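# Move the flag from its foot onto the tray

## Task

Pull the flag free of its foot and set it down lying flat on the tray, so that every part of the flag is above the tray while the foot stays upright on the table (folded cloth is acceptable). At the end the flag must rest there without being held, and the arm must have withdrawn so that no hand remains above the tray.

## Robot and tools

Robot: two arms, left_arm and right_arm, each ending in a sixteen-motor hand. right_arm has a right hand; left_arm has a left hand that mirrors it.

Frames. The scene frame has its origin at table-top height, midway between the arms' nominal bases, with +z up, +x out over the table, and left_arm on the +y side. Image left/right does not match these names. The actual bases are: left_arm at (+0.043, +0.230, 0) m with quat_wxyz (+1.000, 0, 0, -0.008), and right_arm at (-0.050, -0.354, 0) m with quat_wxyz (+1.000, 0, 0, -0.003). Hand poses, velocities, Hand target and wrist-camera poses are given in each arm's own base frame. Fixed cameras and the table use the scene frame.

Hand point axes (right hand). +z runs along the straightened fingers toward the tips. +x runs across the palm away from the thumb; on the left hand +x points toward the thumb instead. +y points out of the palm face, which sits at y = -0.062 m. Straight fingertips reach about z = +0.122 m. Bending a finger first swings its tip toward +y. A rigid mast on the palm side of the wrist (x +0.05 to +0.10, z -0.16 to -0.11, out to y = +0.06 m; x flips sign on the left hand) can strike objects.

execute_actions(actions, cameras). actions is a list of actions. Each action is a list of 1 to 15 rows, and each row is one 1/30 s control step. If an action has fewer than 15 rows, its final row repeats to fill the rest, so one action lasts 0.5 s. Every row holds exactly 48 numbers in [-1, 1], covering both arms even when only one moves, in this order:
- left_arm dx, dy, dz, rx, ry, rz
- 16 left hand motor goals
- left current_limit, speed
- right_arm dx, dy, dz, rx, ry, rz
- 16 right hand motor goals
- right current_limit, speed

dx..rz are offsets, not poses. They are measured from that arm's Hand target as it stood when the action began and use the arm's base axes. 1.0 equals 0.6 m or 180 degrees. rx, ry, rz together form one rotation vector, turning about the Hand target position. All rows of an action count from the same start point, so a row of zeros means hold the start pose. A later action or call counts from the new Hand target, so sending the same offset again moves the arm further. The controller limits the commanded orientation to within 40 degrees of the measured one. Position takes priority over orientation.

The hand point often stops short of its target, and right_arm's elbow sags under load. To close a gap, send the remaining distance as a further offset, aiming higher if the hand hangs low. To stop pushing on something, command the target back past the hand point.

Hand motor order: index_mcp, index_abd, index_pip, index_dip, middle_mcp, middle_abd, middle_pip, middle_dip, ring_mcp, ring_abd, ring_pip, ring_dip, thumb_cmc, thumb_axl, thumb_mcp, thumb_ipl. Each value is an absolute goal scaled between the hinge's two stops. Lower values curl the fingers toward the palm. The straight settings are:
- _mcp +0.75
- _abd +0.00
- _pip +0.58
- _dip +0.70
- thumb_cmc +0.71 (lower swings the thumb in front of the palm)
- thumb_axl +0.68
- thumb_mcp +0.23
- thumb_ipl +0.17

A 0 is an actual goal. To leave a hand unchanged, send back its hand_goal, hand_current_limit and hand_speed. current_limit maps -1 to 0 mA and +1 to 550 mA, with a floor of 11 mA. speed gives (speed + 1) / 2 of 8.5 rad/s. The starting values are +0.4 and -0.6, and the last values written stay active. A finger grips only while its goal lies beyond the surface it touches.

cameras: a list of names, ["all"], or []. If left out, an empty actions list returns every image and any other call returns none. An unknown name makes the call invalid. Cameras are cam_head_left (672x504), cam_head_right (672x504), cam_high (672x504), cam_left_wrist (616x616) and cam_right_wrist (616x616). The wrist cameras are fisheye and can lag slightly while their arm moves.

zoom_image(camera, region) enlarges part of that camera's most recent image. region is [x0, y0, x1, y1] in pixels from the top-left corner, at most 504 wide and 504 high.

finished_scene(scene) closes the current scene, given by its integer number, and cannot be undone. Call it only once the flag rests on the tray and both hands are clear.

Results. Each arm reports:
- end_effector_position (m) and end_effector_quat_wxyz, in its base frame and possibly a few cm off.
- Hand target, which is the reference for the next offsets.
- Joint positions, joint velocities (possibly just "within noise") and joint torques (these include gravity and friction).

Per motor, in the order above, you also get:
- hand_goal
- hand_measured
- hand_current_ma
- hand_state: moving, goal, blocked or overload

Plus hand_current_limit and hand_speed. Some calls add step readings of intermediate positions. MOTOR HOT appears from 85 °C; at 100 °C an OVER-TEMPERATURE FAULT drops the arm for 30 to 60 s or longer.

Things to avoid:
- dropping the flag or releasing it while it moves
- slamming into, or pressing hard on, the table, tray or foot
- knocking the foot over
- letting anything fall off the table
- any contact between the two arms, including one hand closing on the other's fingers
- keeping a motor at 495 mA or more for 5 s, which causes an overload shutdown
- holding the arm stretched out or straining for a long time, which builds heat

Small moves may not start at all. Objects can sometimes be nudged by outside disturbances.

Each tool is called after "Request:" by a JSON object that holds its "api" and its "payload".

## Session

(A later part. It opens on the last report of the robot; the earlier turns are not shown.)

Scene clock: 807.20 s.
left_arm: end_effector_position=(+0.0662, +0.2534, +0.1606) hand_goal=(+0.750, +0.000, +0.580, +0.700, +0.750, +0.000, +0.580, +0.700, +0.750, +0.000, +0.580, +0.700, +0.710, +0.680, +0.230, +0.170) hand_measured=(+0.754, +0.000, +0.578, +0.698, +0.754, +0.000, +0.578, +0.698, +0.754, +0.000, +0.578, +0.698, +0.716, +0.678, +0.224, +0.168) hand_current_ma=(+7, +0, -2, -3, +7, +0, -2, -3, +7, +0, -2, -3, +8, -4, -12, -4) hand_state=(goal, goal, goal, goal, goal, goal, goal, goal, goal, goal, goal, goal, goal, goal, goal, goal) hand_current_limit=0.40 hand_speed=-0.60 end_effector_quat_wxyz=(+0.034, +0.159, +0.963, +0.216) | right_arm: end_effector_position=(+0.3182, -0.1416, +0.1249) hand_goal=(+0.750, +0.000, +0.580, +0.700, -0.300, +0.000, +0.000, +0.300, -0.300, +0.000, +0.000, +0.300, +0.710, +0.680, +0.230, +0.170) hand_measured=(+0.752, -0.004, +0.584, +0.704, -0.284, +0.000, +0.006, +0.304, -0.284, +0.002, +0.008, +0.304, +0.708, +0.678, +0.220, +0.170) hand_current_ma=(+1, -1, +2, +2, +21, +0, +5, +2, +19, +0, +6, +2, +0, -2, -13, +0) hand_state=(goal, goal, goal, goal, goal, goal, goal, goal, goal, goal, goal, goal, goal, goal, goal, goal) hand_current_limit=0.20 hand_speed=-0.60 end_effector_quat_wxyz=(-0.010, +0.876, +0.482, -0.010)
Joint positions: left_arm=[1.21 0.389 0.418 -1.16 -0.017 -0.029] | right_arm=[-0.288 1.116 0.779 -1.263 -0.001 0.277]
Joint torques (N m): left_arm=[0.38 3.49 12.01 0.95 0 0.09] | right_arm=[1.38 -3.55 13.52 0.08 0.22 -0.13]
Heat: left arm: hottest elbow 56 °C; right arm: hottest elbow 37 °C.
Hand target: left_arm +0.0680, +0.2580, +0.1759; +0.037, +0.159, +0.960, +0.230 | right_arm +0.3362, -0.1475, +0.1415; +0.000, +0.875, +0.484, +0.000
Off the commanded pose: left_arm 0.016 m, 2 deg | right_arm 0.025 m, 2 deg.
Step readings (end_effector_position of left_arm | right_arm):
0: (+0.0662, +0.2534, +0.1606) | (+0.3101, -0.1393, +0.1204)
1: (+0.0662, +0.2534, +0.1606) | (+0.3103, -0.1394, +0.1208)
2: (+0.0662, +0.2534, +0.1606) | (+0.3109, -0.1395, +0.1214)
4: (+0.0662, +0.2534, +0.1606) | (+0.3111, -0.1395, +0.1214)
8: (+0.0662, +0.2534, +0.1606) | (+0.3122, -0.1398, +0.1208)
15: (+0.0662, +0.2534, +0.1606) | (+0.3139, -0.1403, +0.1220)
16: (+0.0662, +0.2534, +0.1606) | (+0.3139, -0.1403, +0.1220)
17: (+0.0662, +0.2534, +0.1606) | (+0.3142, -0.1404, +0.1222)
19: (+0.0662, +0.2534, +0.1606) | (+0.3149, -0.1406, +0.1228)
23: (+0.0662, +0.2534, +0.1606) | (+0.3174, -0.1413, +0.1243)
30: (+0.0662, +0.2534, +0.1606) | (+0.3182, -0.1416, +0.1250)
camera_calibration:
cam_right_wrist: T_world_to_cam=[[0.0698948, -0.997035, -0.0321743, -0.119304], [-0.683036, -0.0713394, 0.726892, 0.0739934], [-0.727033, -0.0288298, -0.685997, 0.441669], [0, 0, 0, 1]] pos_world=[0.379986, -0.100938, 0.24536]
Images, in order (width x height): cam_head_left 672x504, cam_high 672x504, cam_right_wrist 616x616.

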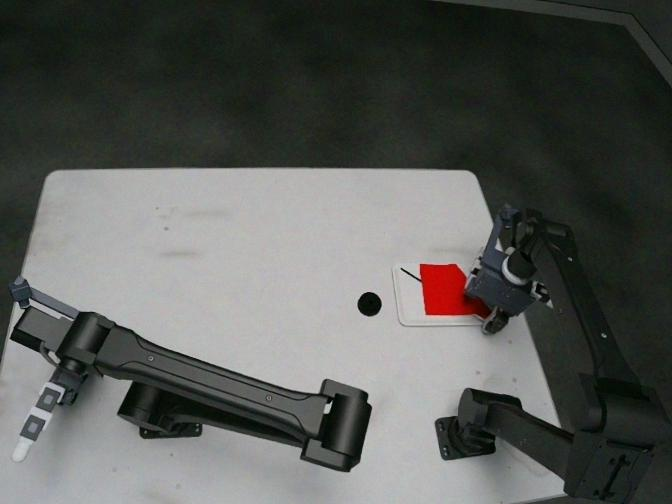

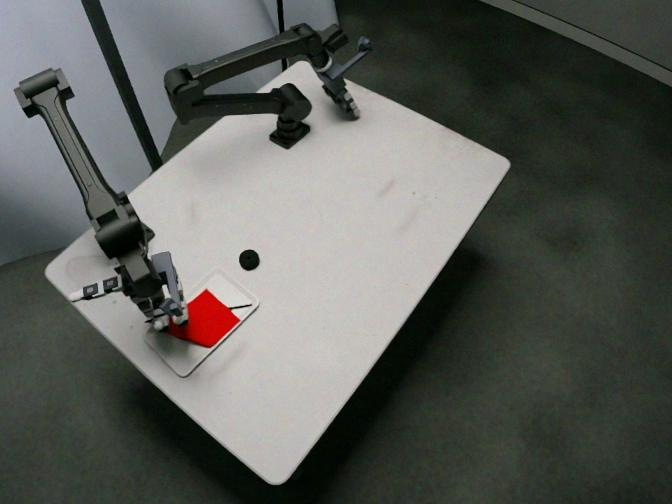

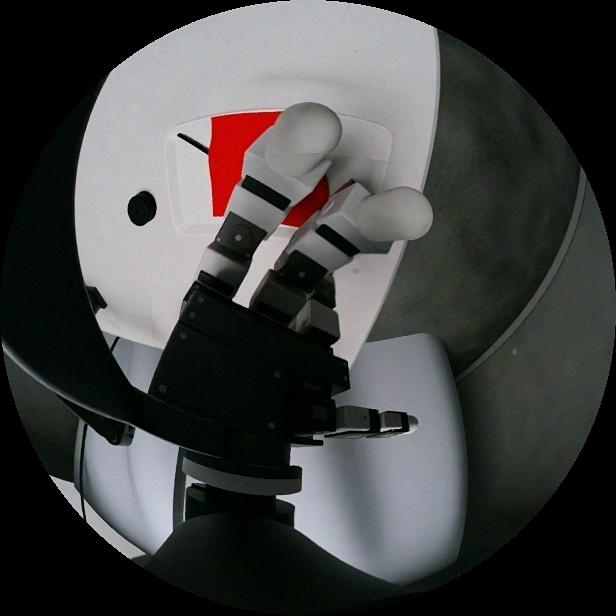

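Request:
{"api": "execute_actions", "payload": {"actions": [[[0,0,0,0,0,0,0.75,0,0.58,0.7,0.75,0,0.58,0.7,0.75,0,0.58,0.7,0.71,0.68,0.23,0.17,0.4,-0.6,0.0,-0.015,0.02,0,0,0,0.75,0,0.58,0.7,-0.3,0,0,0.3,-0.3,0,0,0.3,0.71,0.68,0.23,0.17,0.2,-0.6]],[[0,0,0,0,0,0,0.75,0,0.58,0.7,0.75,0,0.58,0.7,0.75,0,0.58,0.7,0.71,0.68,0.23,0.17,0.4,-0.6,0.015,-0.012,0.00,0,0,0,0.75,0,0.58,0.7,-0.3,0,0,0.3,-0.3,0,0,0.3,0.71,0.68,0.23,0.17,0.2,-0.6]]], "cameras": ["cam_head_left","cam_high","cam_right_wrist"]}}

Request:
{"api": "zoom_image", "payload": {"camera": "cam_head_left", "region": [370, 220, 530, 350]}}

Request:
{"api": "zoom_image", "payload": {"camera": "cam_high", "region": [110, 240, 290, 400]}}

Scene clock: 819.47 s.
left_arm: end_effector_position=(+0.0662, +0.2534, +0.1606) hand_goal=(+0.750, +0.000, +0.580, +0.700, +0.750, +0.000, +0.580, +0.700, +0.750, +0.000, +0.580, +0.700, +0.710, +0.680, +0.230, +0.170) hand_measured=(+0.754, +0.000, +0.578, +0.698, +0.754, +0.000, +0.578, +0.698, +0.754, +0.000, +0.578, +0.698, +0.716, +0.678, +0.224, +0.168) hand_current_ma=(+7, +0, -2, -3, +7, +0, -2, -3, +7, +0, -2, -3, +8, -4, -12, -4) hand_state=(goal, goal, goal, goal, goal, goal, goal, goal, goal, goal, goal, goal, goal, goal, goal, goal) hand_current_limit=0.40 hand_speed=-0.60 end_effector_quat_wxyz=(+0.034, +0.159, +0.963, +0.216) | right_arm: end_effector_position=(+0.3270, -0.1548, +0.1362) hand_goal=(+0.750, +0.000, +0.580, +0.700, -0.300, +0.000, +0.000, +0.300, -0.300, +0.000, +0.000, +0.300, +0.710, +0.680, +0.230, +0.170) hand_measured=(+0.750, -0.002, +0.582, +0.702, -0.284, +0.000, +0.006, +0.304, -0.284, +0.002, +0.008, +0.304, +0.708, +0.678, +0.220, +0.170) hand_current_ma=(+0, -1, +1, +2, +21, +0, +5, +2, +19, +0, +6, +2, +0, -2, -13, +0) hand_state=(goal, goal, goal, goal, goal, goal, goal, goal, goal, goal, goal, goal, goal, goal, goal, goal) hand_current_limit=0.20 hand_speed=-0.60 end_effector_quat_wxyz=(-0.013, +0.875, +0.484, -0.012)
Joint positions: left_arm=[1.21 0.389 0.418 -1.16 -0.017 -0.029] | right_arm=[-0.325 1.145 0.833 -1.294 0 0.236]
Joint torques (N m): left_arm=[0.38 3.49 12.01 0.98 0.01 0.09] | right_arm=[0.91 -4.13 13.61 0.25 0.2 -0.13]
Heat: left arm: hottest elbow 56 °C; right arm: hottest elbow 38 °C.
Hand target: left_arm +0.0680, +0.2580, +0.1759; +0.037, +0.159, +0.960, +0.230 | right_arm +0.3450, -0.1637, +0.1534; -0.001, +0.875, +0.484, +0.000
Off the commanded pose: left_arm 0.016 m, 2 deg | right_arm 0.027 m, 2 deg.
Step readings (end_effector_position of left_arm | right_arm):
0: (+0.0662, +0.2534, +0.1606) | (+0.3182, -0.1416, +0.1249)
1: (+0.0662, +0.2534, +0.1606) | (+0.3181, -0.1415, +0.1249)
2: (+0.0662, +0.2534, +0.1606) | (+0.3181, -0.1416, +0.1253)
4: (+0.0662, +0.2534, +0.1606) | (+0.3176, -0.1428, +0.1274)
8: (+0.0662, +0.2534, +0.1606) | (+0.3191, -0.1475, +0.1336)
15: (+0.0662, +0.2534, +0.1606) | (+0.3205, -0.1491, +0.1366)
16: (+0.0662, +0.2534, +0.1606) | (+0.3204, -0.1491, +0.1365)
17: (+0.0662, +0.2534, +0.1606) | (+0.3206, -0.1494, +0.1366)
19: (+0.0662, +0.2534, +0.1606) | (+0.3219, -0.1509, +0.1367)
23: (+0.0662, +0.2534, +0.1606) | (+0.3259, -0.1540, +0.1367)
30: (+0.0662, +0.2534, +0.1606) | (+0.3270, -0.1548, +0.1362)
camera_calibration:
cam_right_wrist: T_world_to_cam=[[0.073912, -0.996643, -0.0352207, -0.133682], [-0.678696, -0.0761468, 0.730461, 0.0681756], [-0.73069, -0.0300856, -0.682046, 0.455913], [0, 0, 0, 1]] pos_world=[0.389283, -0.114326, 0.256446]
Images, in order (width x height): cam_head_left 672x504, cam_high 672x504, cam_right_wrist 616x616.

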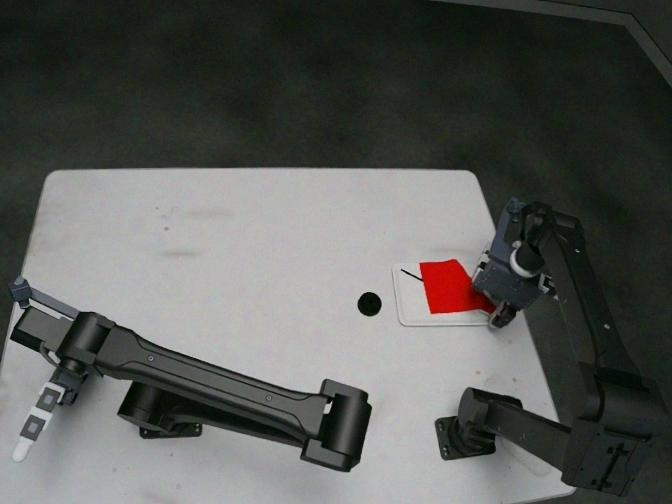

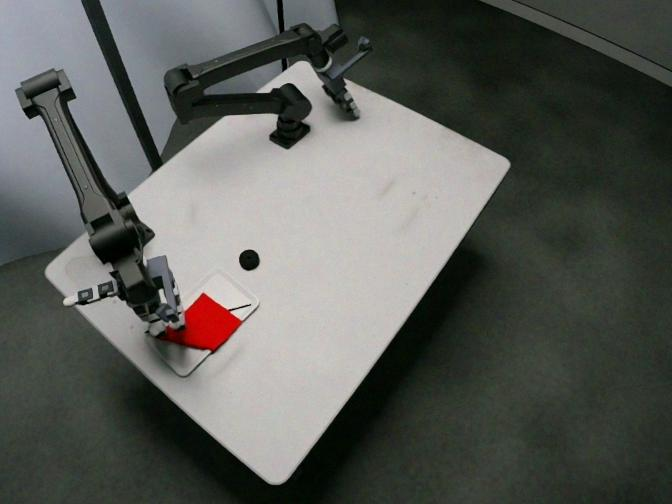

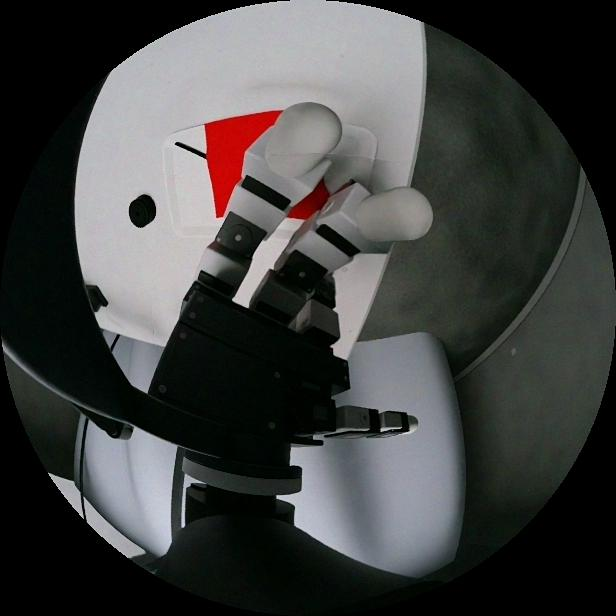

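Scaled by 3.150 from the camera's 672x504 image, which has a finer 960x720 frame.

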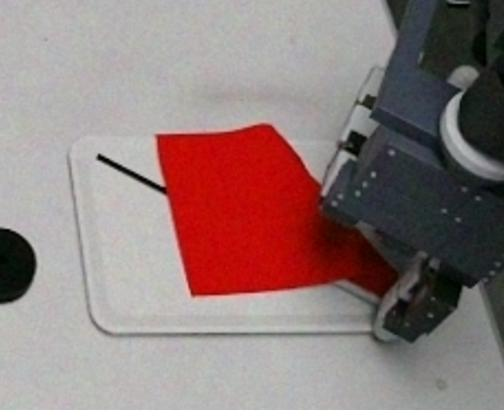

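Scaled by 2.800 from the camera's 672x504 image, which has a finer 960x720 frame.

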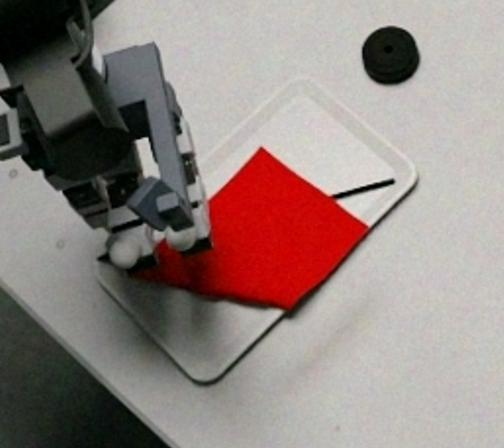

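Request:
{"api": "execute_actions", "payload": {"actions": [[[0,0,0,0,0,0,0.75,0,0.58,0.7,0.75,0,0.58,0.7,0.75,0,0.58,0.7,0.71,0.68,0.23,0.17,0.4,-0.6,-0.06,0.02,0.03,0,0,0,0.75,0,0.58,0.7,-0.3,0,0,0.3,-0.3,0,0,0.3,0.71,0.68,0.23,0.17,0.2,-0.6]],[[0,0,0,0,0,0,0.75,0,0.58,0.7,0.75,0,0.58,0.7,0.75,0,0.58,0.7,0.71,0.68,0.23,0.17,0.4,-0.6,-0.03,0,0.12,0,0,0,0.75,0,0.58,0.7,0.3,0,0.5,0.3,0.3,0,0.5,0.3,0.71,0.68,0.23,0.17,0.2,-0.6]],[[0,0,0,0,0,0,0.75,0,0.58,0.7,0.75,0,0.58,0.7,0.75,0,0.58,0.7,0.71,0.68,0.23,0.17,0.4,-0.6,0.05,0,0.08,0,0,0,0.75,0,0.58,0.7,0.75,0,0.58,0.7,0.75,0,0.58,0.7,0.71,0.68,0.23,0.17,0.2,-0.6]]], "cameras": ["cam_head_left","cam_high","cam_right_wrist"]}}

Request:
{"api": "zoom_image", "payload": {"camera": "cam_head_left", "region": [370, 220, 530, 350]}}

Request:
{"api": "zoom_image", "payload": {"camera": "cam_high", "region": [110, 240, 290, 400]}}

Scene clock: 830.17 s.
left_arm: end_effector_position=(+0.0662, +0.2534, +0.1606) hand_goal=(+0.750, +0.000, +0.580, +0.700, +0.750, +0.000, +0.580, +0.700, +0.750, +0.000, +0.580, +0.700, +0.710, +0.680, +0.230, +0.170) hand_measured=(+0.754, +0.000, +0.578, +0.698, +0.754, +0.000, +0.578, +0.698, +0.754, +0.000, +0.578, +0.698, +0.716, +0.678, +0.224, +0.168) hand_current_ma=(+7, +0, -2, -3, +7, +0, -2, -3, +7, +0, -2, -3, +8, -4, -12, -4) hand_state=(goal, goal, goal, goal, goal, goal, goal, goal, goal, goal, goal, goal, goal, goal, goal, goal) hand_current_limit=0.40 hand_speed=-0.60 end_effector_quat_wxyz=(+0.034, +0.159, +0.963, +0.216) | right_arm: end_effector_position=(+0.3094, -0.1503, +0.2726) hand_goal=(+0.750, +0.000, +0.580, +0.700, +0.750, +0.000, +0.580, +0.700, +0.750, +0.000, +0.580, +0.700, +0.710, +0.680, +0.230, +0.170) hand_measured=(+0.748, -0.002, +0.582, +0.702, +0.746, +0.000, +0.578, +0.696, +0.746, +0.002, +0.578, +0.696, +0.710, +0.678, +0.220, +0.170) hand_current_ma=(-1, -1, +1, +1, -3, +0, -1, -2, -3, +0, -1, -2, +0, -2, -13, +0) hand_state=(goal, goal, goal, goal, goal, goal, goal, goal, goal, goal, goal, goal, goal, goal, goal, goal) hand_current_limit=0.20 hand_speed=-0.60 end_effector_quat_wxyz=(-0.011, +0.874, +0.485, -0.010)
Joint positions: left_arm=[1.21 0.389 0.418 -1.16 -0.017 -0.029] | right_arm=[-0.33 1.044 1.124 -1.679 0 0.227]
Joint torques (N m): left_arm=[0.26 3.49 12.01 0.98 0 0.09] | right_arm=[2.2 -3.25 13.89 -0.18 0.11 0.04]
Heat: left arm: hottest elbow 56 °C; right arm: hottest elbow 41 °C.
Hand target: left_arm +0.0680, +0.2580, +0.1759; +0.037, +0.159, +0.960, +0.230 | right_arm +0.3211, -0.1517, +0.2914; +0.000, +0.875, +0.484, +0.000
Off the commanded pose: left_arm 0.016 m, 2 deg | right_arm 0.022 m, 2 deg.
Step readings (end_effector_position of left_arm | right_arm):
0: (+0.0662, +0.2534, +0.1606) | (+0.3270, -0.1548, +0.1362)
1: (+0.0662, +0.2534, +0.1606) | (+0.3270, -0.1547, +0.1362)
2: (+0.0662, +0.2534, +0.1606) | (+0.3260, -0.1544, +0.1363)
4: (+0.0662, +0.2534, +0.1606) | (+0.3210, -0.1529, +0.1389)
8: (+0.0662, +0.2534, +0.1606) | (+0.3125, -0.1503, +0.1544)
15: (+0.0662, +0.2534, +0.1606) | (+0.3072, -0.1484, +0.1652)
16: (+0.0662, +0.2534, +0.1606) | (+0.3062, -0.1482, +0.1649)
17: (+0.0662, +0.2534, +0.1606) | (+0.3029, -0.1476, +0.1655)
19: (+0.0662, +0.2534, +0.1606) | (+0.2929, -0.1457, +0.1705)
23: (+0.0662, +0.2534, +0.1606) | (+0.2823, -0.1454, +0.1963)
30: (+0.0662, +0.2534, +0.1606) | (+0.2827, -0.1466, +0.2238)
31: (+0.0662, +0.2534, +0.1606) | (+0.2821, -0.1463, +0.2241)
32: (+0.0662, +0.2534, +0.1606) | (+0.2816, -0.1461, +0.2257)
34: (+0.0662, +0.2534, +0.1606) | (+0.2843, -0.1469, +0.2355)
38: (+0.0662, +0.2534, +0.1606) | (+0.3043, -0.1502, +0.2654)
45: (+0.0662, +0.2534, +0.1606) | (+0.3094, -0.1500, +0.2755)
camera_calibration:
cam_right_wrist: T_world_to_cam=[[0.0775062, -0.996448, -0.0329185, -0.124724], [-0.682381, -0.0770916, 0.72692, -0.0411519], [-0.726876, -0.0338779, -0.685932, 0.535553], [0, 0, 0, 1]] pos_world=[0.370866, -0.10931, 0.393161]
Images, in order (width x height): cam_head_left 672x504, cam_high 672x504, cam_right_wrist 616x616.

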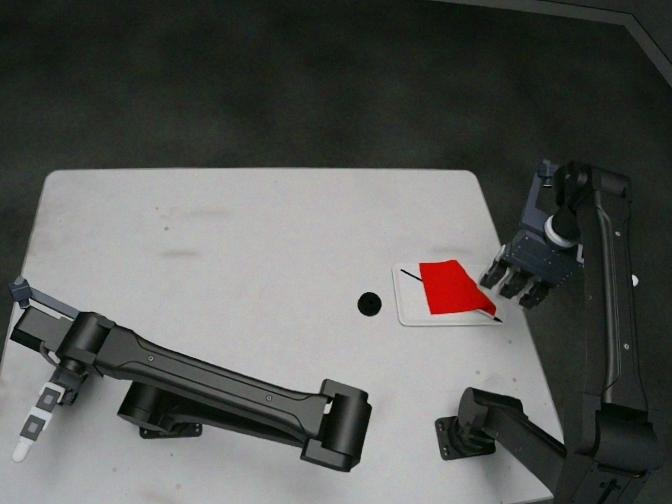

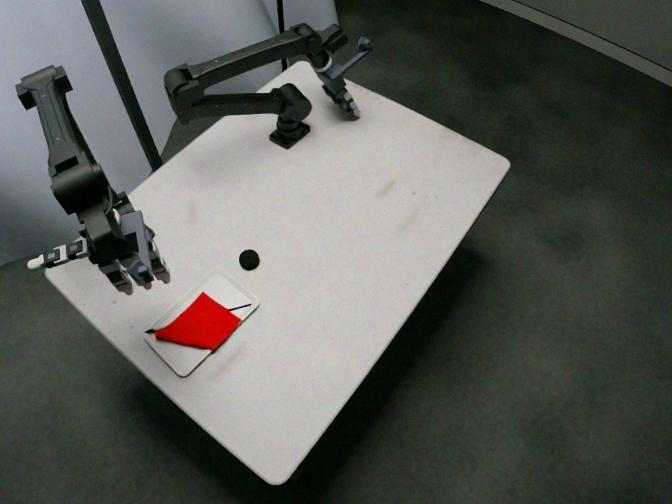

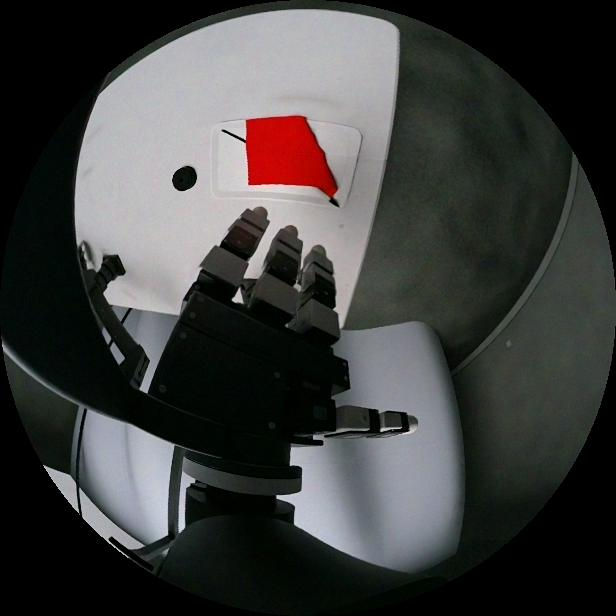

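Scaled by 3.150 from the camera's 672x504 image, which has a finer 960x720 frame.

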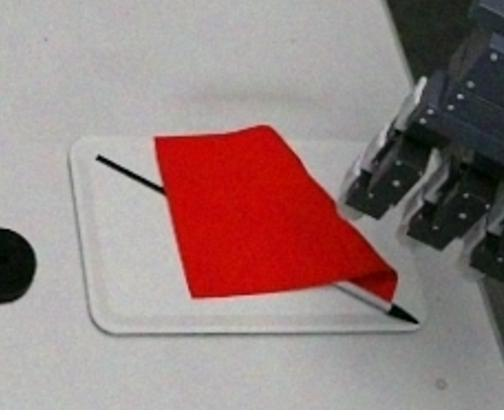

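Scaled by 2.800 from the camera's 672x504 image, which has a finer 960x720 frame.

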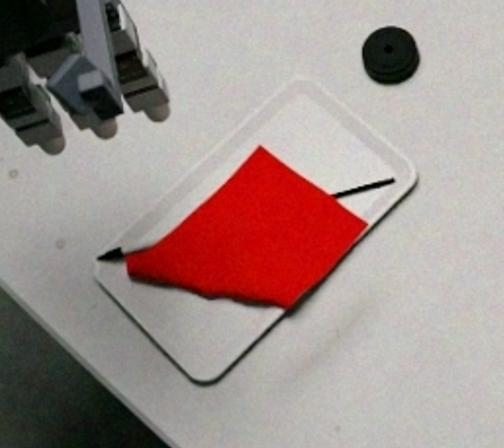

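Request:
{"api": "execute_actions", "payload": {"actions": [[[0,0,0,0,0,0,0.75,0,0.58,0.7,0.75,0,0.58,0.7,0.75,0,0.58,0.7,0.71,0.68,0.23,0.17,0.4,-0.6,0.1,0.06,0,0,0,0.08,0.75,0,0.58,0.7,0.75,0,0.58,0.7,0.75,0,0.58,0.7,0.71,0.68,0.23,0.17,0.0,-0.6]],[[0,0,0,0,0,0,0.75,0,0.58,0.7,0.75,0,0.58,0.7,0.75,0,0.58,0.7,0.71,0.68,0.23,0.17,0.4,-0.6,0.1,0.06,-0.05,0,0,0.081,0.75,0,0.58,0.7,0.75,0,0.58,0.7,0.75,0,0.58,0.7,0.71,0.68,0.23,0.17,0.0,-0.6]],[[0,0,0,0,0,0,0.75,0,0.58,0.7,0.75,0,0.58,0.7,0.75,0,0.58,0.7,0.71,0.68,0.23,0.17,0.4,-0.6,0.085,0.058,-0.08,0,0,0,0.75,0,0.58,0.7,0.75,0,0.58,0.7,0.75,0,0.58,0.7,0.71,0.68,0.23,0.17,0.0,-0.6]],[[0,0,0,0,0,0,0.75,0,0.58,0.7,0.75,0,0.58,0.7,0.75,0,0.58,0.7,0.71,0.68,0.23,0.17,0.4,-0.6,0,0,-0.07,0,0,0,0.75,0,0.58,0.7,0.75,0,0.58,0.7,0.75,0,0.58,0.7,0.71,0.68,0.23,0.17,0.0,-0.6]]], "cameras": ["cam_head_left","cam_high","cam_right_wrist"]}}

Request:
{"api": "zoom_image", "payload": {"camera": "cam_head_left", "region": [370, 220, 530, 350]}}

Request:
{"api": "zoom_image", "payload": {"camera": "cam_high", "region": [110, 240, 290, 400]}}

Scene clock: 849.53 s.
left_arm: end_effector_position=(+0.0662, +0.2534, +0.1606) hand_goal=(+0.750, +0.000, +0.580, +0.700, +0.750, +0.000, +0.580, +0.700, +0.750, +0.000, +0.580, +0.700, +0.710, +0.680, +0.230, +0.170) hand_measured=(+0.754, +0.000, +0.578, +0.698, +0.754, +0.000, +0.578, +0.698, +0.754, +0.000, +0.578, +0.698, +0.716, +0.678, +0.224, +0.168) hand_current_ma=(+7, +0, -2, -3, +7, +0, -2, -3, +7, +0, -2, -3, +8, -4, -12, -4) hand_state=(goal, goal, goal, goal, goal, goal, goal, goal, goal, goal, goal, goal, goal, goal, goal, goal) hand_current_limit=0.40 hand_speed=-0.60 end_effector_quat_wxyz=(+0.034, +0.159, +0.963, +0.216) | right_arm: end_effector_position=(+0.4930, -0.0425, +0.1874) hand_goal=(+0.750, +0.000, +0.580, +0.700, +0.750, +0.000, +0.580, +0.700, +0.750, +0.000, +0.580, +0.700, +0.710, +0.680, +0.230, +0.170) hand_measured=(+0.748, -0.002, +0.582, +0.702, +0.748, +0.000, +0.578, +0.698, +0.748, +0.002, +0.578, +0.696, +0.710, +0.678, +0.220, +0.170) hand_current_ma=(-1, +0, +1, +1, -1, +0, -1, -2, -1, +0, -1, -2, +0, -2, -13, +0) hand_state=(goal, goal, goal, goal, goal, goal, goal, goal, goal, goal, goal, goal, goal, goal, goal, goal) hand_current_limit=0.00 hand_speed=-0.60 end_effector_quat_wxyz=(+0.008, +0.722, +0.692, +0.009)
Joint positions: left_arm=[1.21 0.389 0.418 -1.16 -0.017 -0.029] | right_arm=[-0.04 1.415 1.198 -1.329 -0.003 0.002]
Joint torques (N m): left_arm=[0.5 3.43 12.01 0.96 0 0.09] | right_arm=[1.38 -8.59 7.86 0.77 0.23 0.04]
Heat: left arm: hottest elbow 56 °C; right arm: hottest elbow 45 °C.
Hand target: left_arm +0.0680, +0.2580, +0.1759; +0.037, +0.159, +0.960, +0.230 | right_arm +0.4921, -0.0449, +0.1714; -0.001, +0.726, +0.688, +0.000
Off the commanded pose: left_arm 0.016 m, 2 deg | right_arm 0.016 m, 2 deg.
Step readings (end_effector_position of left_arm | right_arm):
0: (+0.0662, +0.2534, +0.1606) | (+0.3094, -0.1503, +0.2726)
1: (+0.0662, +0.2534, +0.1606) | (+0.3098, -0.1500, +0.2726)
2: (+0.0662, +0.2534, +0.1606) | (+0.3121, -0.1476, +0.2727)
4: (+0.0662, +0.2534, +0.1606) | (+0.3226, -0.1390, +0.2743)
8: (+0.0662, +0.2534, +0.1606) | (+0.3500, -0.1185, +0.2742)
15: (+0.0662, +0.2534, +0.1606) | (+0.3622, -0.1140, +0.2671)
16: (+0.0662, +0.2534, +0.1606) | (+0.3628, -0.1138, +0.2672)
17: (+0.0662, +0.2534, +0.1606) | (+0.3654, -0.1119, +0.2672)
19: (+0.0662, +0.2534, +0.1606) | (+0.3777, -0.1052, +0.2664)
23: (+0.0662, +0.2534, +0.1606) | (+0.4057, -0.0862, +0.2538)
30: (+0.0662, +0.2534, +0.1606) | (+0.4190, -0.0794, +0.2335)
31: (+0.0662, +0.2534, +0.1606) | (+0.4195, -0.0792, +0.2336)
32: (+0.0662, +0.2534, +0.1606) | (+0.4222, -0.0773, +0.2338)
34: (+0.0662, +0.2534, +0.1606) | (+0.4344, -0.0708, +0.2326)
38: (+0.0662, +0.2534, +0.1606) | (+0.4602, -0.0474, +0.2141)
45: (+0.0662, +0.2534, +0.1606) | (+0.4700, -0.0407, +0.1871)
46: (+0.0662, +0.2534, +0.1606) | (+0.4703, -0.0409, +0.1871)
47: (+0.0662, +0.2534, +0.1606) | (+0.4723, -0.0412, +0.1877)
49: (+0.0662, +0.2534, +0.1606) | (+0.4807, -0.0417, +0.1901)
53: (+0.0662, +0.2534, +0.1606) | (+0.4926, -0.0424, +0.1934)
60: (+0.0662, +0.2534, +0.1606) | (+0.4925, -0.0425, +0.1881)
camera_calibration:
cam_right_wrist: T_world_to_cam=[[0.560374, -0.828189, -0.00911006, -0.269736], [-0.593041, -0.408897, 0.693618, 0.102467], [-0.578172, -0.383283, -0.720286, 0.532458], [0, 0, 0, 1]] pos_world=[0.519772, 0.0225881, 0.309992]
Images, in order (width x height): cam_head_left 672x504, cam_high 672x504, cam_right_wrist 616x616.

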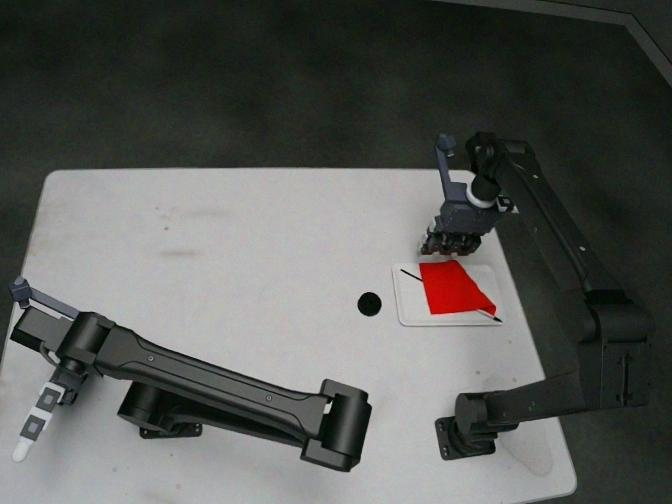

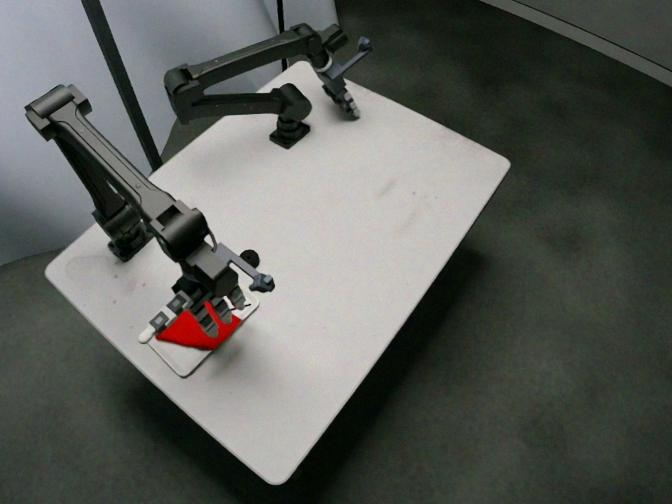

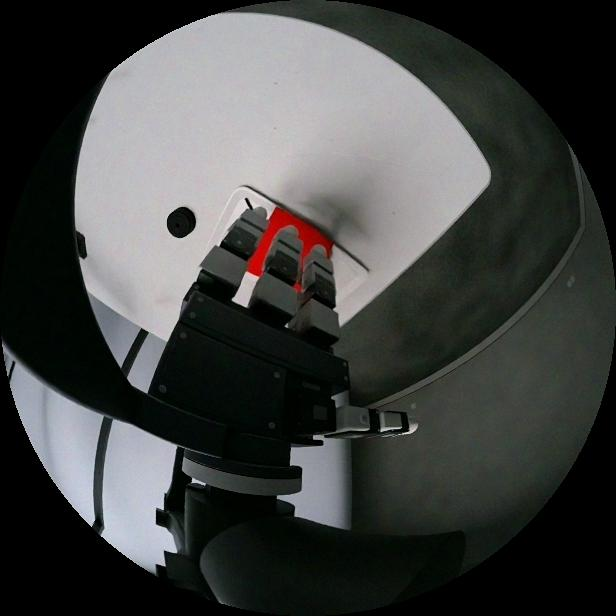

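Scaled by 3.150 from the camera's 672x504 image, which has a finer 960x720 frame.

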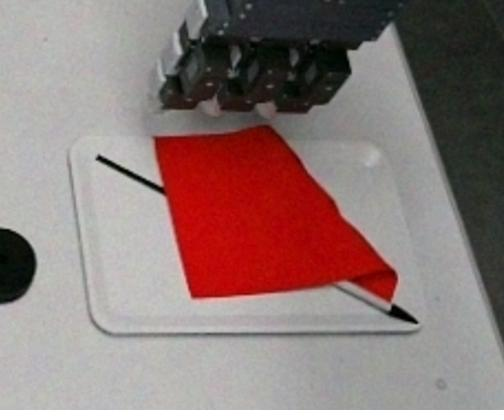

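Scaled by 2.800 from the camera's 672x504 image, which has a finer 960x720 frame.

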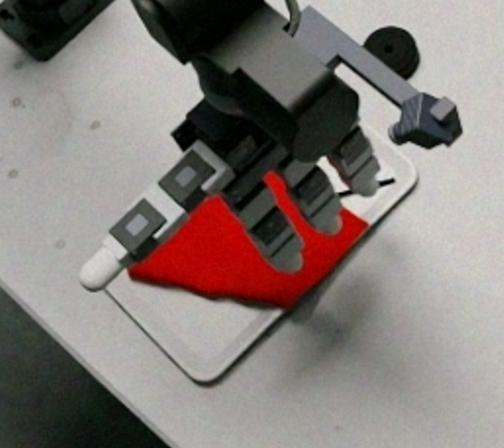

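Request:
{"api": "execute_actions", "payload": {"actions": [[[0,0,0,0,0,0,0.75,0,0.58,0.7,0.75,0,0.58,0.7,0.75,0,0.58,0.7,0.71,0.68,0.23,0.17,0.4,-0.6,-0.02,0,-0.05,0,0,0,0.75,0,0.58,0.7,0.75,0,0.58,0.7,0.75,0,0.58,0.7,0.71,0.68,0.23,0.17,0.0,-0.6]],[[0,0,0,0,0,0,0.75,0,0.58,0.7,0.75,0,0.58,0.7,0.75,0,0.58,0.7,0.71,0.68,0.23,0.17,0.4,-0.6,0,0,-0.025,0,0,0,0.75,0,0.58,0.7,0.75,0,0.58,0.7,0.75,0,0.58,0.7,0.71,0.68,0.23,0.17,0.0,-0.6]]], "cameras": ["cam_head_left","cam_high","cam_right_wrist"]}}

Request:
{"api": "zoom_image", "payload": {"camera": "cam_head_left", "region": [370, 220, 530, 350]}}

Request:
{"api": "zoom_image", "payload": {"camera": "cam_high", "region": [110, 240, 290, 400]}}

Scene clock: 861.00 s.
left_arm: end_effector_position=(+0.0662, +0.2534, +0.1606) hand_goal=(+0.750, +0.000, +0.580, +0.700, +0.750, +0.000, +0.580, +0.700, +0.750, +0.000, +0.580, +0.700, +0.710, +0.680, +0.230, +0.170) hand_measured=(+0.754, +0.000, +0.578, +0.698, +0.754, +0.000, +0.578, +0.698, +0.754, +0.000, +0.578, +0.698, +0.716, +0.678, +0.224, +0.168) hand_current_ma=(+7, +0, -2, -3, +7, +0, -2, -3, +7, +0, -2, -3, +8, -4, -12, -4) hand_state=(goal, goal, goal, goal, goal, goal, goal, goal, goal, goal, goal, goal, goal, goal, goal, goal) hand_current_limit=0.40 hand_speed=-0.60 end_effector_quat_wxyz=(+0.034, +0.159, +0.963, +0.216) | right_arm: end_effector_position=(+0.4825, -0.0421, +0.1415) hand_goal=(+0.750, +0.000, +0.580, +0.700, +0.750, +0.000, +0.580, +0.700, +0.750, +0.000, +0.580, +0.700, +0.710, +0.680, +0.230, +0.170) hand_measured=(+0.748, -0.002, +0.582, +0.702, +0.748, +0.000, +0.578, +0.698, +0.748, +0.002, +0.578, +0.696, +0.710, +0.678, +0.220, +0.170) hand_current_ma=(-1, +0, +1, +1, -1, +0, -1, -2, -1, +0, -1, -2, +0, -2, -13, +0) hand_state=(goal, goal, goal, goal, goal, goal, goal, goal, goal, goal, goal, goal, goal, goal, goal, goal) hand_current_limit=0.00 hand_speed=-0.60 end_effector_quat_wxyz=(+0.007, +0.722, +0.692, +0.009)
Joint positions: left_arm=[1.21 0.389 0.418 -1.16 -0.017 -0.029] | right_arm=[-0.04 1.423 1.081 -1.206 -0.003 0.002]
Joint torques (N m): left_arm=[0.32 3.43 12.03 0.96 0.01 0.09] | right_arm=[1.32 -8.29 7.58 0.81 0.22 0.03]
Heat: left arm: hottest elbow 56 °C; right arm: hottest elbow 43 °C.
Hand target: left_arm +0.0680, +0.2580, +0.1759; +0.037, +0.159, +0.960, +0.230 | right_arm +0.4801, -0.0449, +0.1264; +0.000, +0.726, +0.688, +0.000
Off the commanded pose: left_arm 0.016 m, 2 deg | right_arm 0.016 m, 2 deg.
Step readings (end_effector_position of left_arm | right_arm):
0: (+0.0662, +0.2534, +0.1606) | (+0.4930, -0.0425, +0.1874)
1: (+0.0662, +0.2534, +0.1606) | (+0.4928, -0.0425, +0.1868)
2: (+0.0662, +0.2534, +0.1606) | (+0.4929, -0.0425, +0.1845)
4: (+0.0662, +0.2534, +0.1606) | (+0.4917, -0.0424, +0.1765)
8: (+0.0662, +0.2534, +0.1606) | (+0.4798, -0.0420, +0.1548)
15: (+0.0662, +0.2534, +0.1606) | (+0.4809, -0.0420, +0.1521)
16: (+0.0662, +0.2534, +0.1606) | (+0.4812, -0.0420, +0.1522)
17: (+0.0662, +0.2534, +0.1606) | (+0.4815, -0.0420, +0.1517)
19: (+0.0662, +0.2534, +0.1606) | (+0.4829, -0.0421, +0.1505)
23: (+0.0662, +0.2534, +0.1606) | (+0.4821, -0.0420, +0.1446)
30: (+0.0662, +0.2534, +0.1606) | (+0.4823, -0.0421, +0.1414)
camera_calibration:
cam_right_wrist: T_world_to_cam=[[0.560369, -0.828185, -0.00986187, -0.263851], [-0.592218, -0.408975, 0.694275, 0.127839], [-0.579021, -0.383209, -0.719642, 0.493784], [0, 0, 0, 1]] pos_world=[0.509474, 0.0229879, 0.26399]
Images, in order (width x height): cam_head_left 672x504, cam_high 672x504, cam_right_wrist 616x616.

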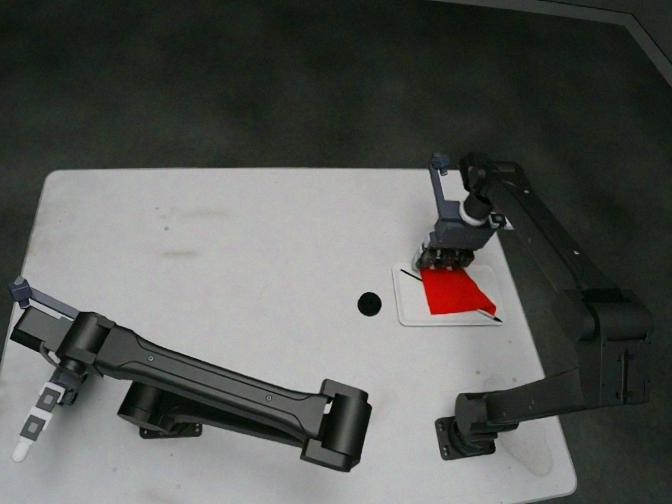

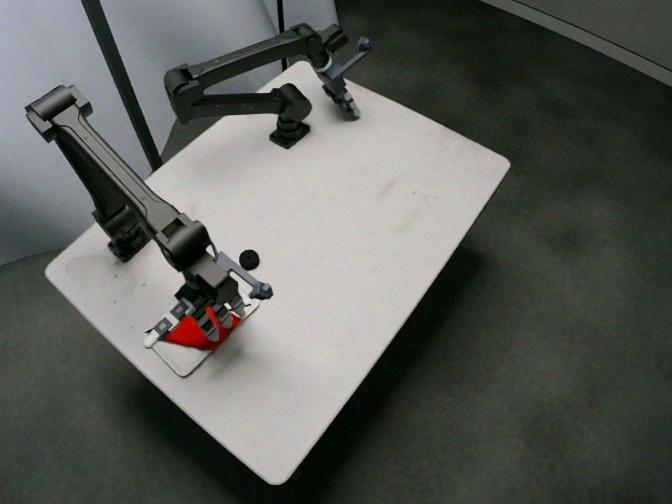

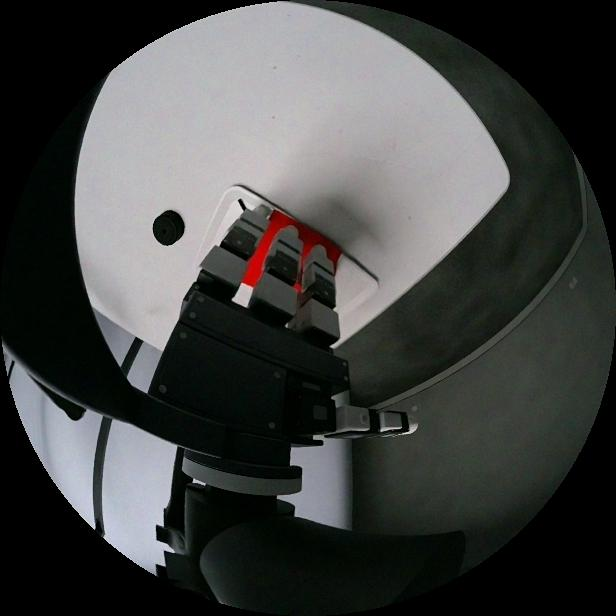

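Scaled by 3.150 from the camera's 672x504 image, which has a finer 960x720 frame.

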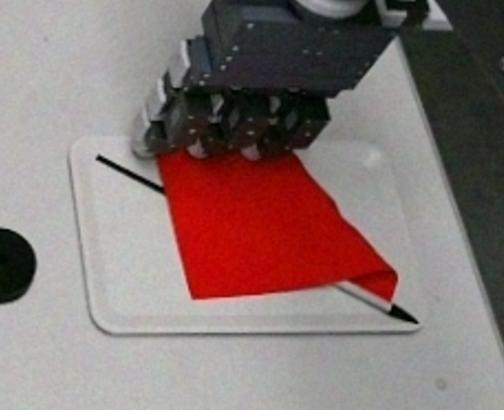

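Scaled by 2.800 from the camera's 672x504 image, which has a finer 960x720 frame.

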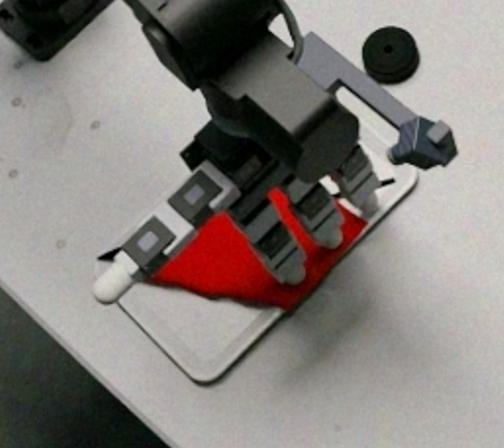

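Request:
{"api": "execute_actions", "payload": {"actions": [[[0,0,0,0,0,0,0.75,0,0.58,0.7,0.75,0,0.58,0.7,0.75,0,0.58,0.7,0.71,0.68,0.23,0.17,0.4,-0.6,0,0,-0.012,0,0,0,0.75,0,0.58,0.7,0.75,0,0.58,0.7,0.75,0,0.58,0.7,0.71,0.68,0.23,0.17,0.0,-0.6]],[[0,0,0,0,0,0,0.75,0,0.58,0.7,0.75,0,0.58,0.7,0.75,0,0.58,0.7,0.71,0.68,0.23,0.17,0.4,-0.6,-0.045,0,0.0,0,0,0,0.75,0,0.58,0.7,0.75,0,0.58,0.7,0.75,0,0.58,0.7,0.71,0.68,0.23,0.17,0.0,-0.6]]], "cameras": ["cam_head_left","cam_high"]}}

Request:
{"api": "zoom_image", "payload": {"camera": "cam_head_left", "region": [370, 220, 530, 350]}}

Request:
{"api": "zoom_image", "payload": {"camera": "cam_high", "region": [110, 240, 290, 400]}}

Scene clock: 868.83 s.
left_arm: end_effector_position=(+0.0662, +0.2534, +0.1606) hand_goal=(+0.750, +0.000, +0.580, +0.700, +0.750, +0.000, +0.580, +0.700, +0.750, +0.000, +0.580, +0.700, +0.710, +0.680, +0.230, +0.170) hand_measured=(+0.754, +0.000, +0.578, +0.698, +0.754, +0.000, +0.578, +0.698, +0.754, +0.000, +0.578, +0.698, +0.716, +0.678, +0.224, +0.168) hand_current_ma=(+7, +0, -2, -3, +7, +0, -2, -3, +7, +0, -2, -3, +8, -4, -12, -4) hand_state=(goal, goal, goal, goal, goal, goal, goal, goal, goal, goal, goal, goal, goal, goal, goal, goal) hand_current_limit=0.40 hand_speed=-0.60 end_effector_quat_wxyz=(+0.034, +0.159, +0.963, +0.216) | right_arm: end_effector_position=(+0.4635, -0.0418, +0.1324) hand_goal=(+0.750, +0.000, +0.580, +0.700, +0.750, +0.000, +0.580, +0.700, +0.750, +0.000, +0.580, +0.700, +0.710, +0.680, +0.230, +0.170) hand_measured=(+0.724, -0.006, +0.566, +0.694, +0.748, +0.000, +0.578, +0.698, +0.748, +0.002, +0.578, +0.696, +0.710, +0.678, +0.220, +0.170) hand_current_ma=(-40, -4, -14, -5, -1, +0, -1, -1, -1, +0, -1, -2, +0, -2, -13, +0) hand_state=(blocked, goal, goal, goal, goal, goal, goal, goal, goal, goal, goal, goal, goal, goal, goal, goal) hand_current_limit=0.00 hand_speed=-0.60 end_effector_quat_wxyz=(+0.010, +0.722, +0.692, +0.009)
Joint positions: left_arm=[1.21 0.389 0.418 -1.16 -0.017 -0.029] | right_arm=[-0.04 1.381 1.012 -1.176 0 0.002]
Joint torques (N m): left_arm=[0.32 3.49 12.01 0.96 0.01 0.09] | right_arm=[1.08 -8.94 6.31 0.47 0.11 0]
Heat: left arm: hottest elbow 56 °C; right arm: hottest elbow 42 °C.
Hand target: left_arm +0.0680, +0.2580, +0.1759; +0.037, +0.159, +0.960, +0.230 | right_arm +0.4532, -0.0449, +0.1192; +0.000, +0.726, +0.688, +0.000
Off the commanded pose: left_arm 0.016 m, 2 deg | right_arm 0.017 m, 2 deg.
Step readings (end_effector_position of left_arm | right_arm):
0: (+0.0662, +0.2534, +0.1606) | (+0.4825, -0.0421, +0.1415)
1: (+0.0662, +0.2534, +0.1606) | (+0.4826, -0.0421, +0.1415)
2: (+0.0662, +0.2534, +0.1606) | (+0.4827, -0.0421, +0.1413)
4: (+0.0662, +0.2534, +0.1606) | (+0.4833, -0.0421, +0.1406)
8: (+0.0662, +0.2534, +0.1606) | (+0.4826, -0.0421, +0.1372)
15: (+0.0662, +0.2534, +0.1606) | (+0.4828, -0.0422, +0.1370)
16: (+0.0662, +0.2534, +0.1606) | (+0.4823, -0.0422, +0.1363)
17: (+0.0662, +0.2534, +0.1606) | (+0.4813, -0.0421, +0.1349)
19: (+0.0662, +0.2534, +0.1606) | (+0.4777, -0.0423, +0.1348)
23: (+0.0662, +0.2534, +0.1606) | (+0.4657, -0.0419, +0.1325)
30: (+0.0662, +0.2534, +0.1606) | (+0.4635, -0.0418, +0.1322)
Images, in order (width x height): cam_head_left 672x504, cam_high 672x504.

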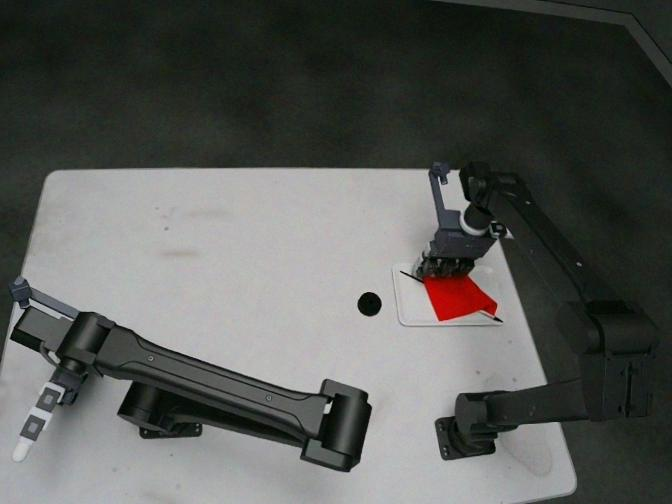

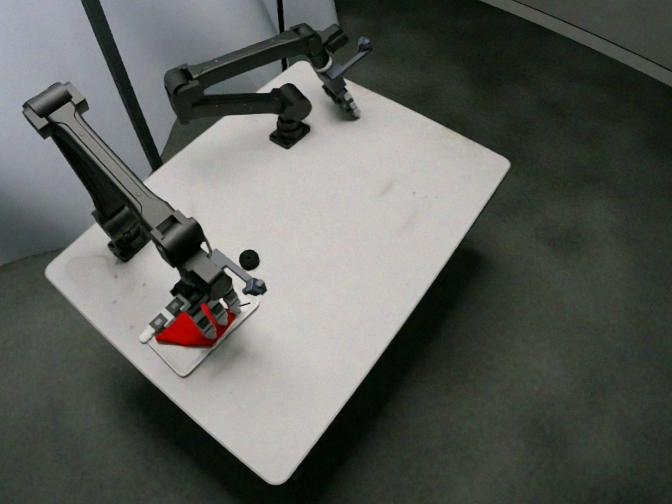

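Scaled by 3.150 from the camera's 672x504 image, which has a finer 960x720 frame.

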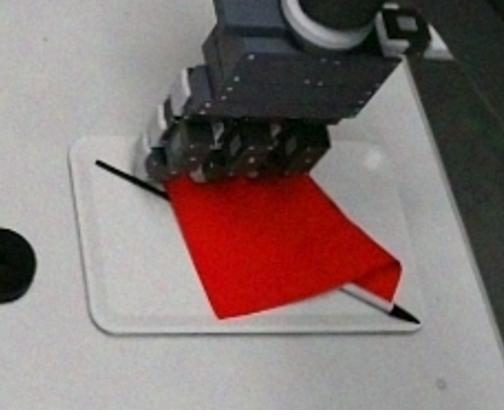

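Scaled by 2.800 from the camera's 672x504 image, which has a finer 960x720 frame.

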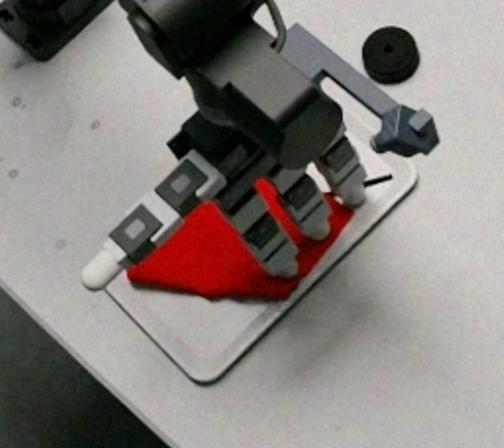

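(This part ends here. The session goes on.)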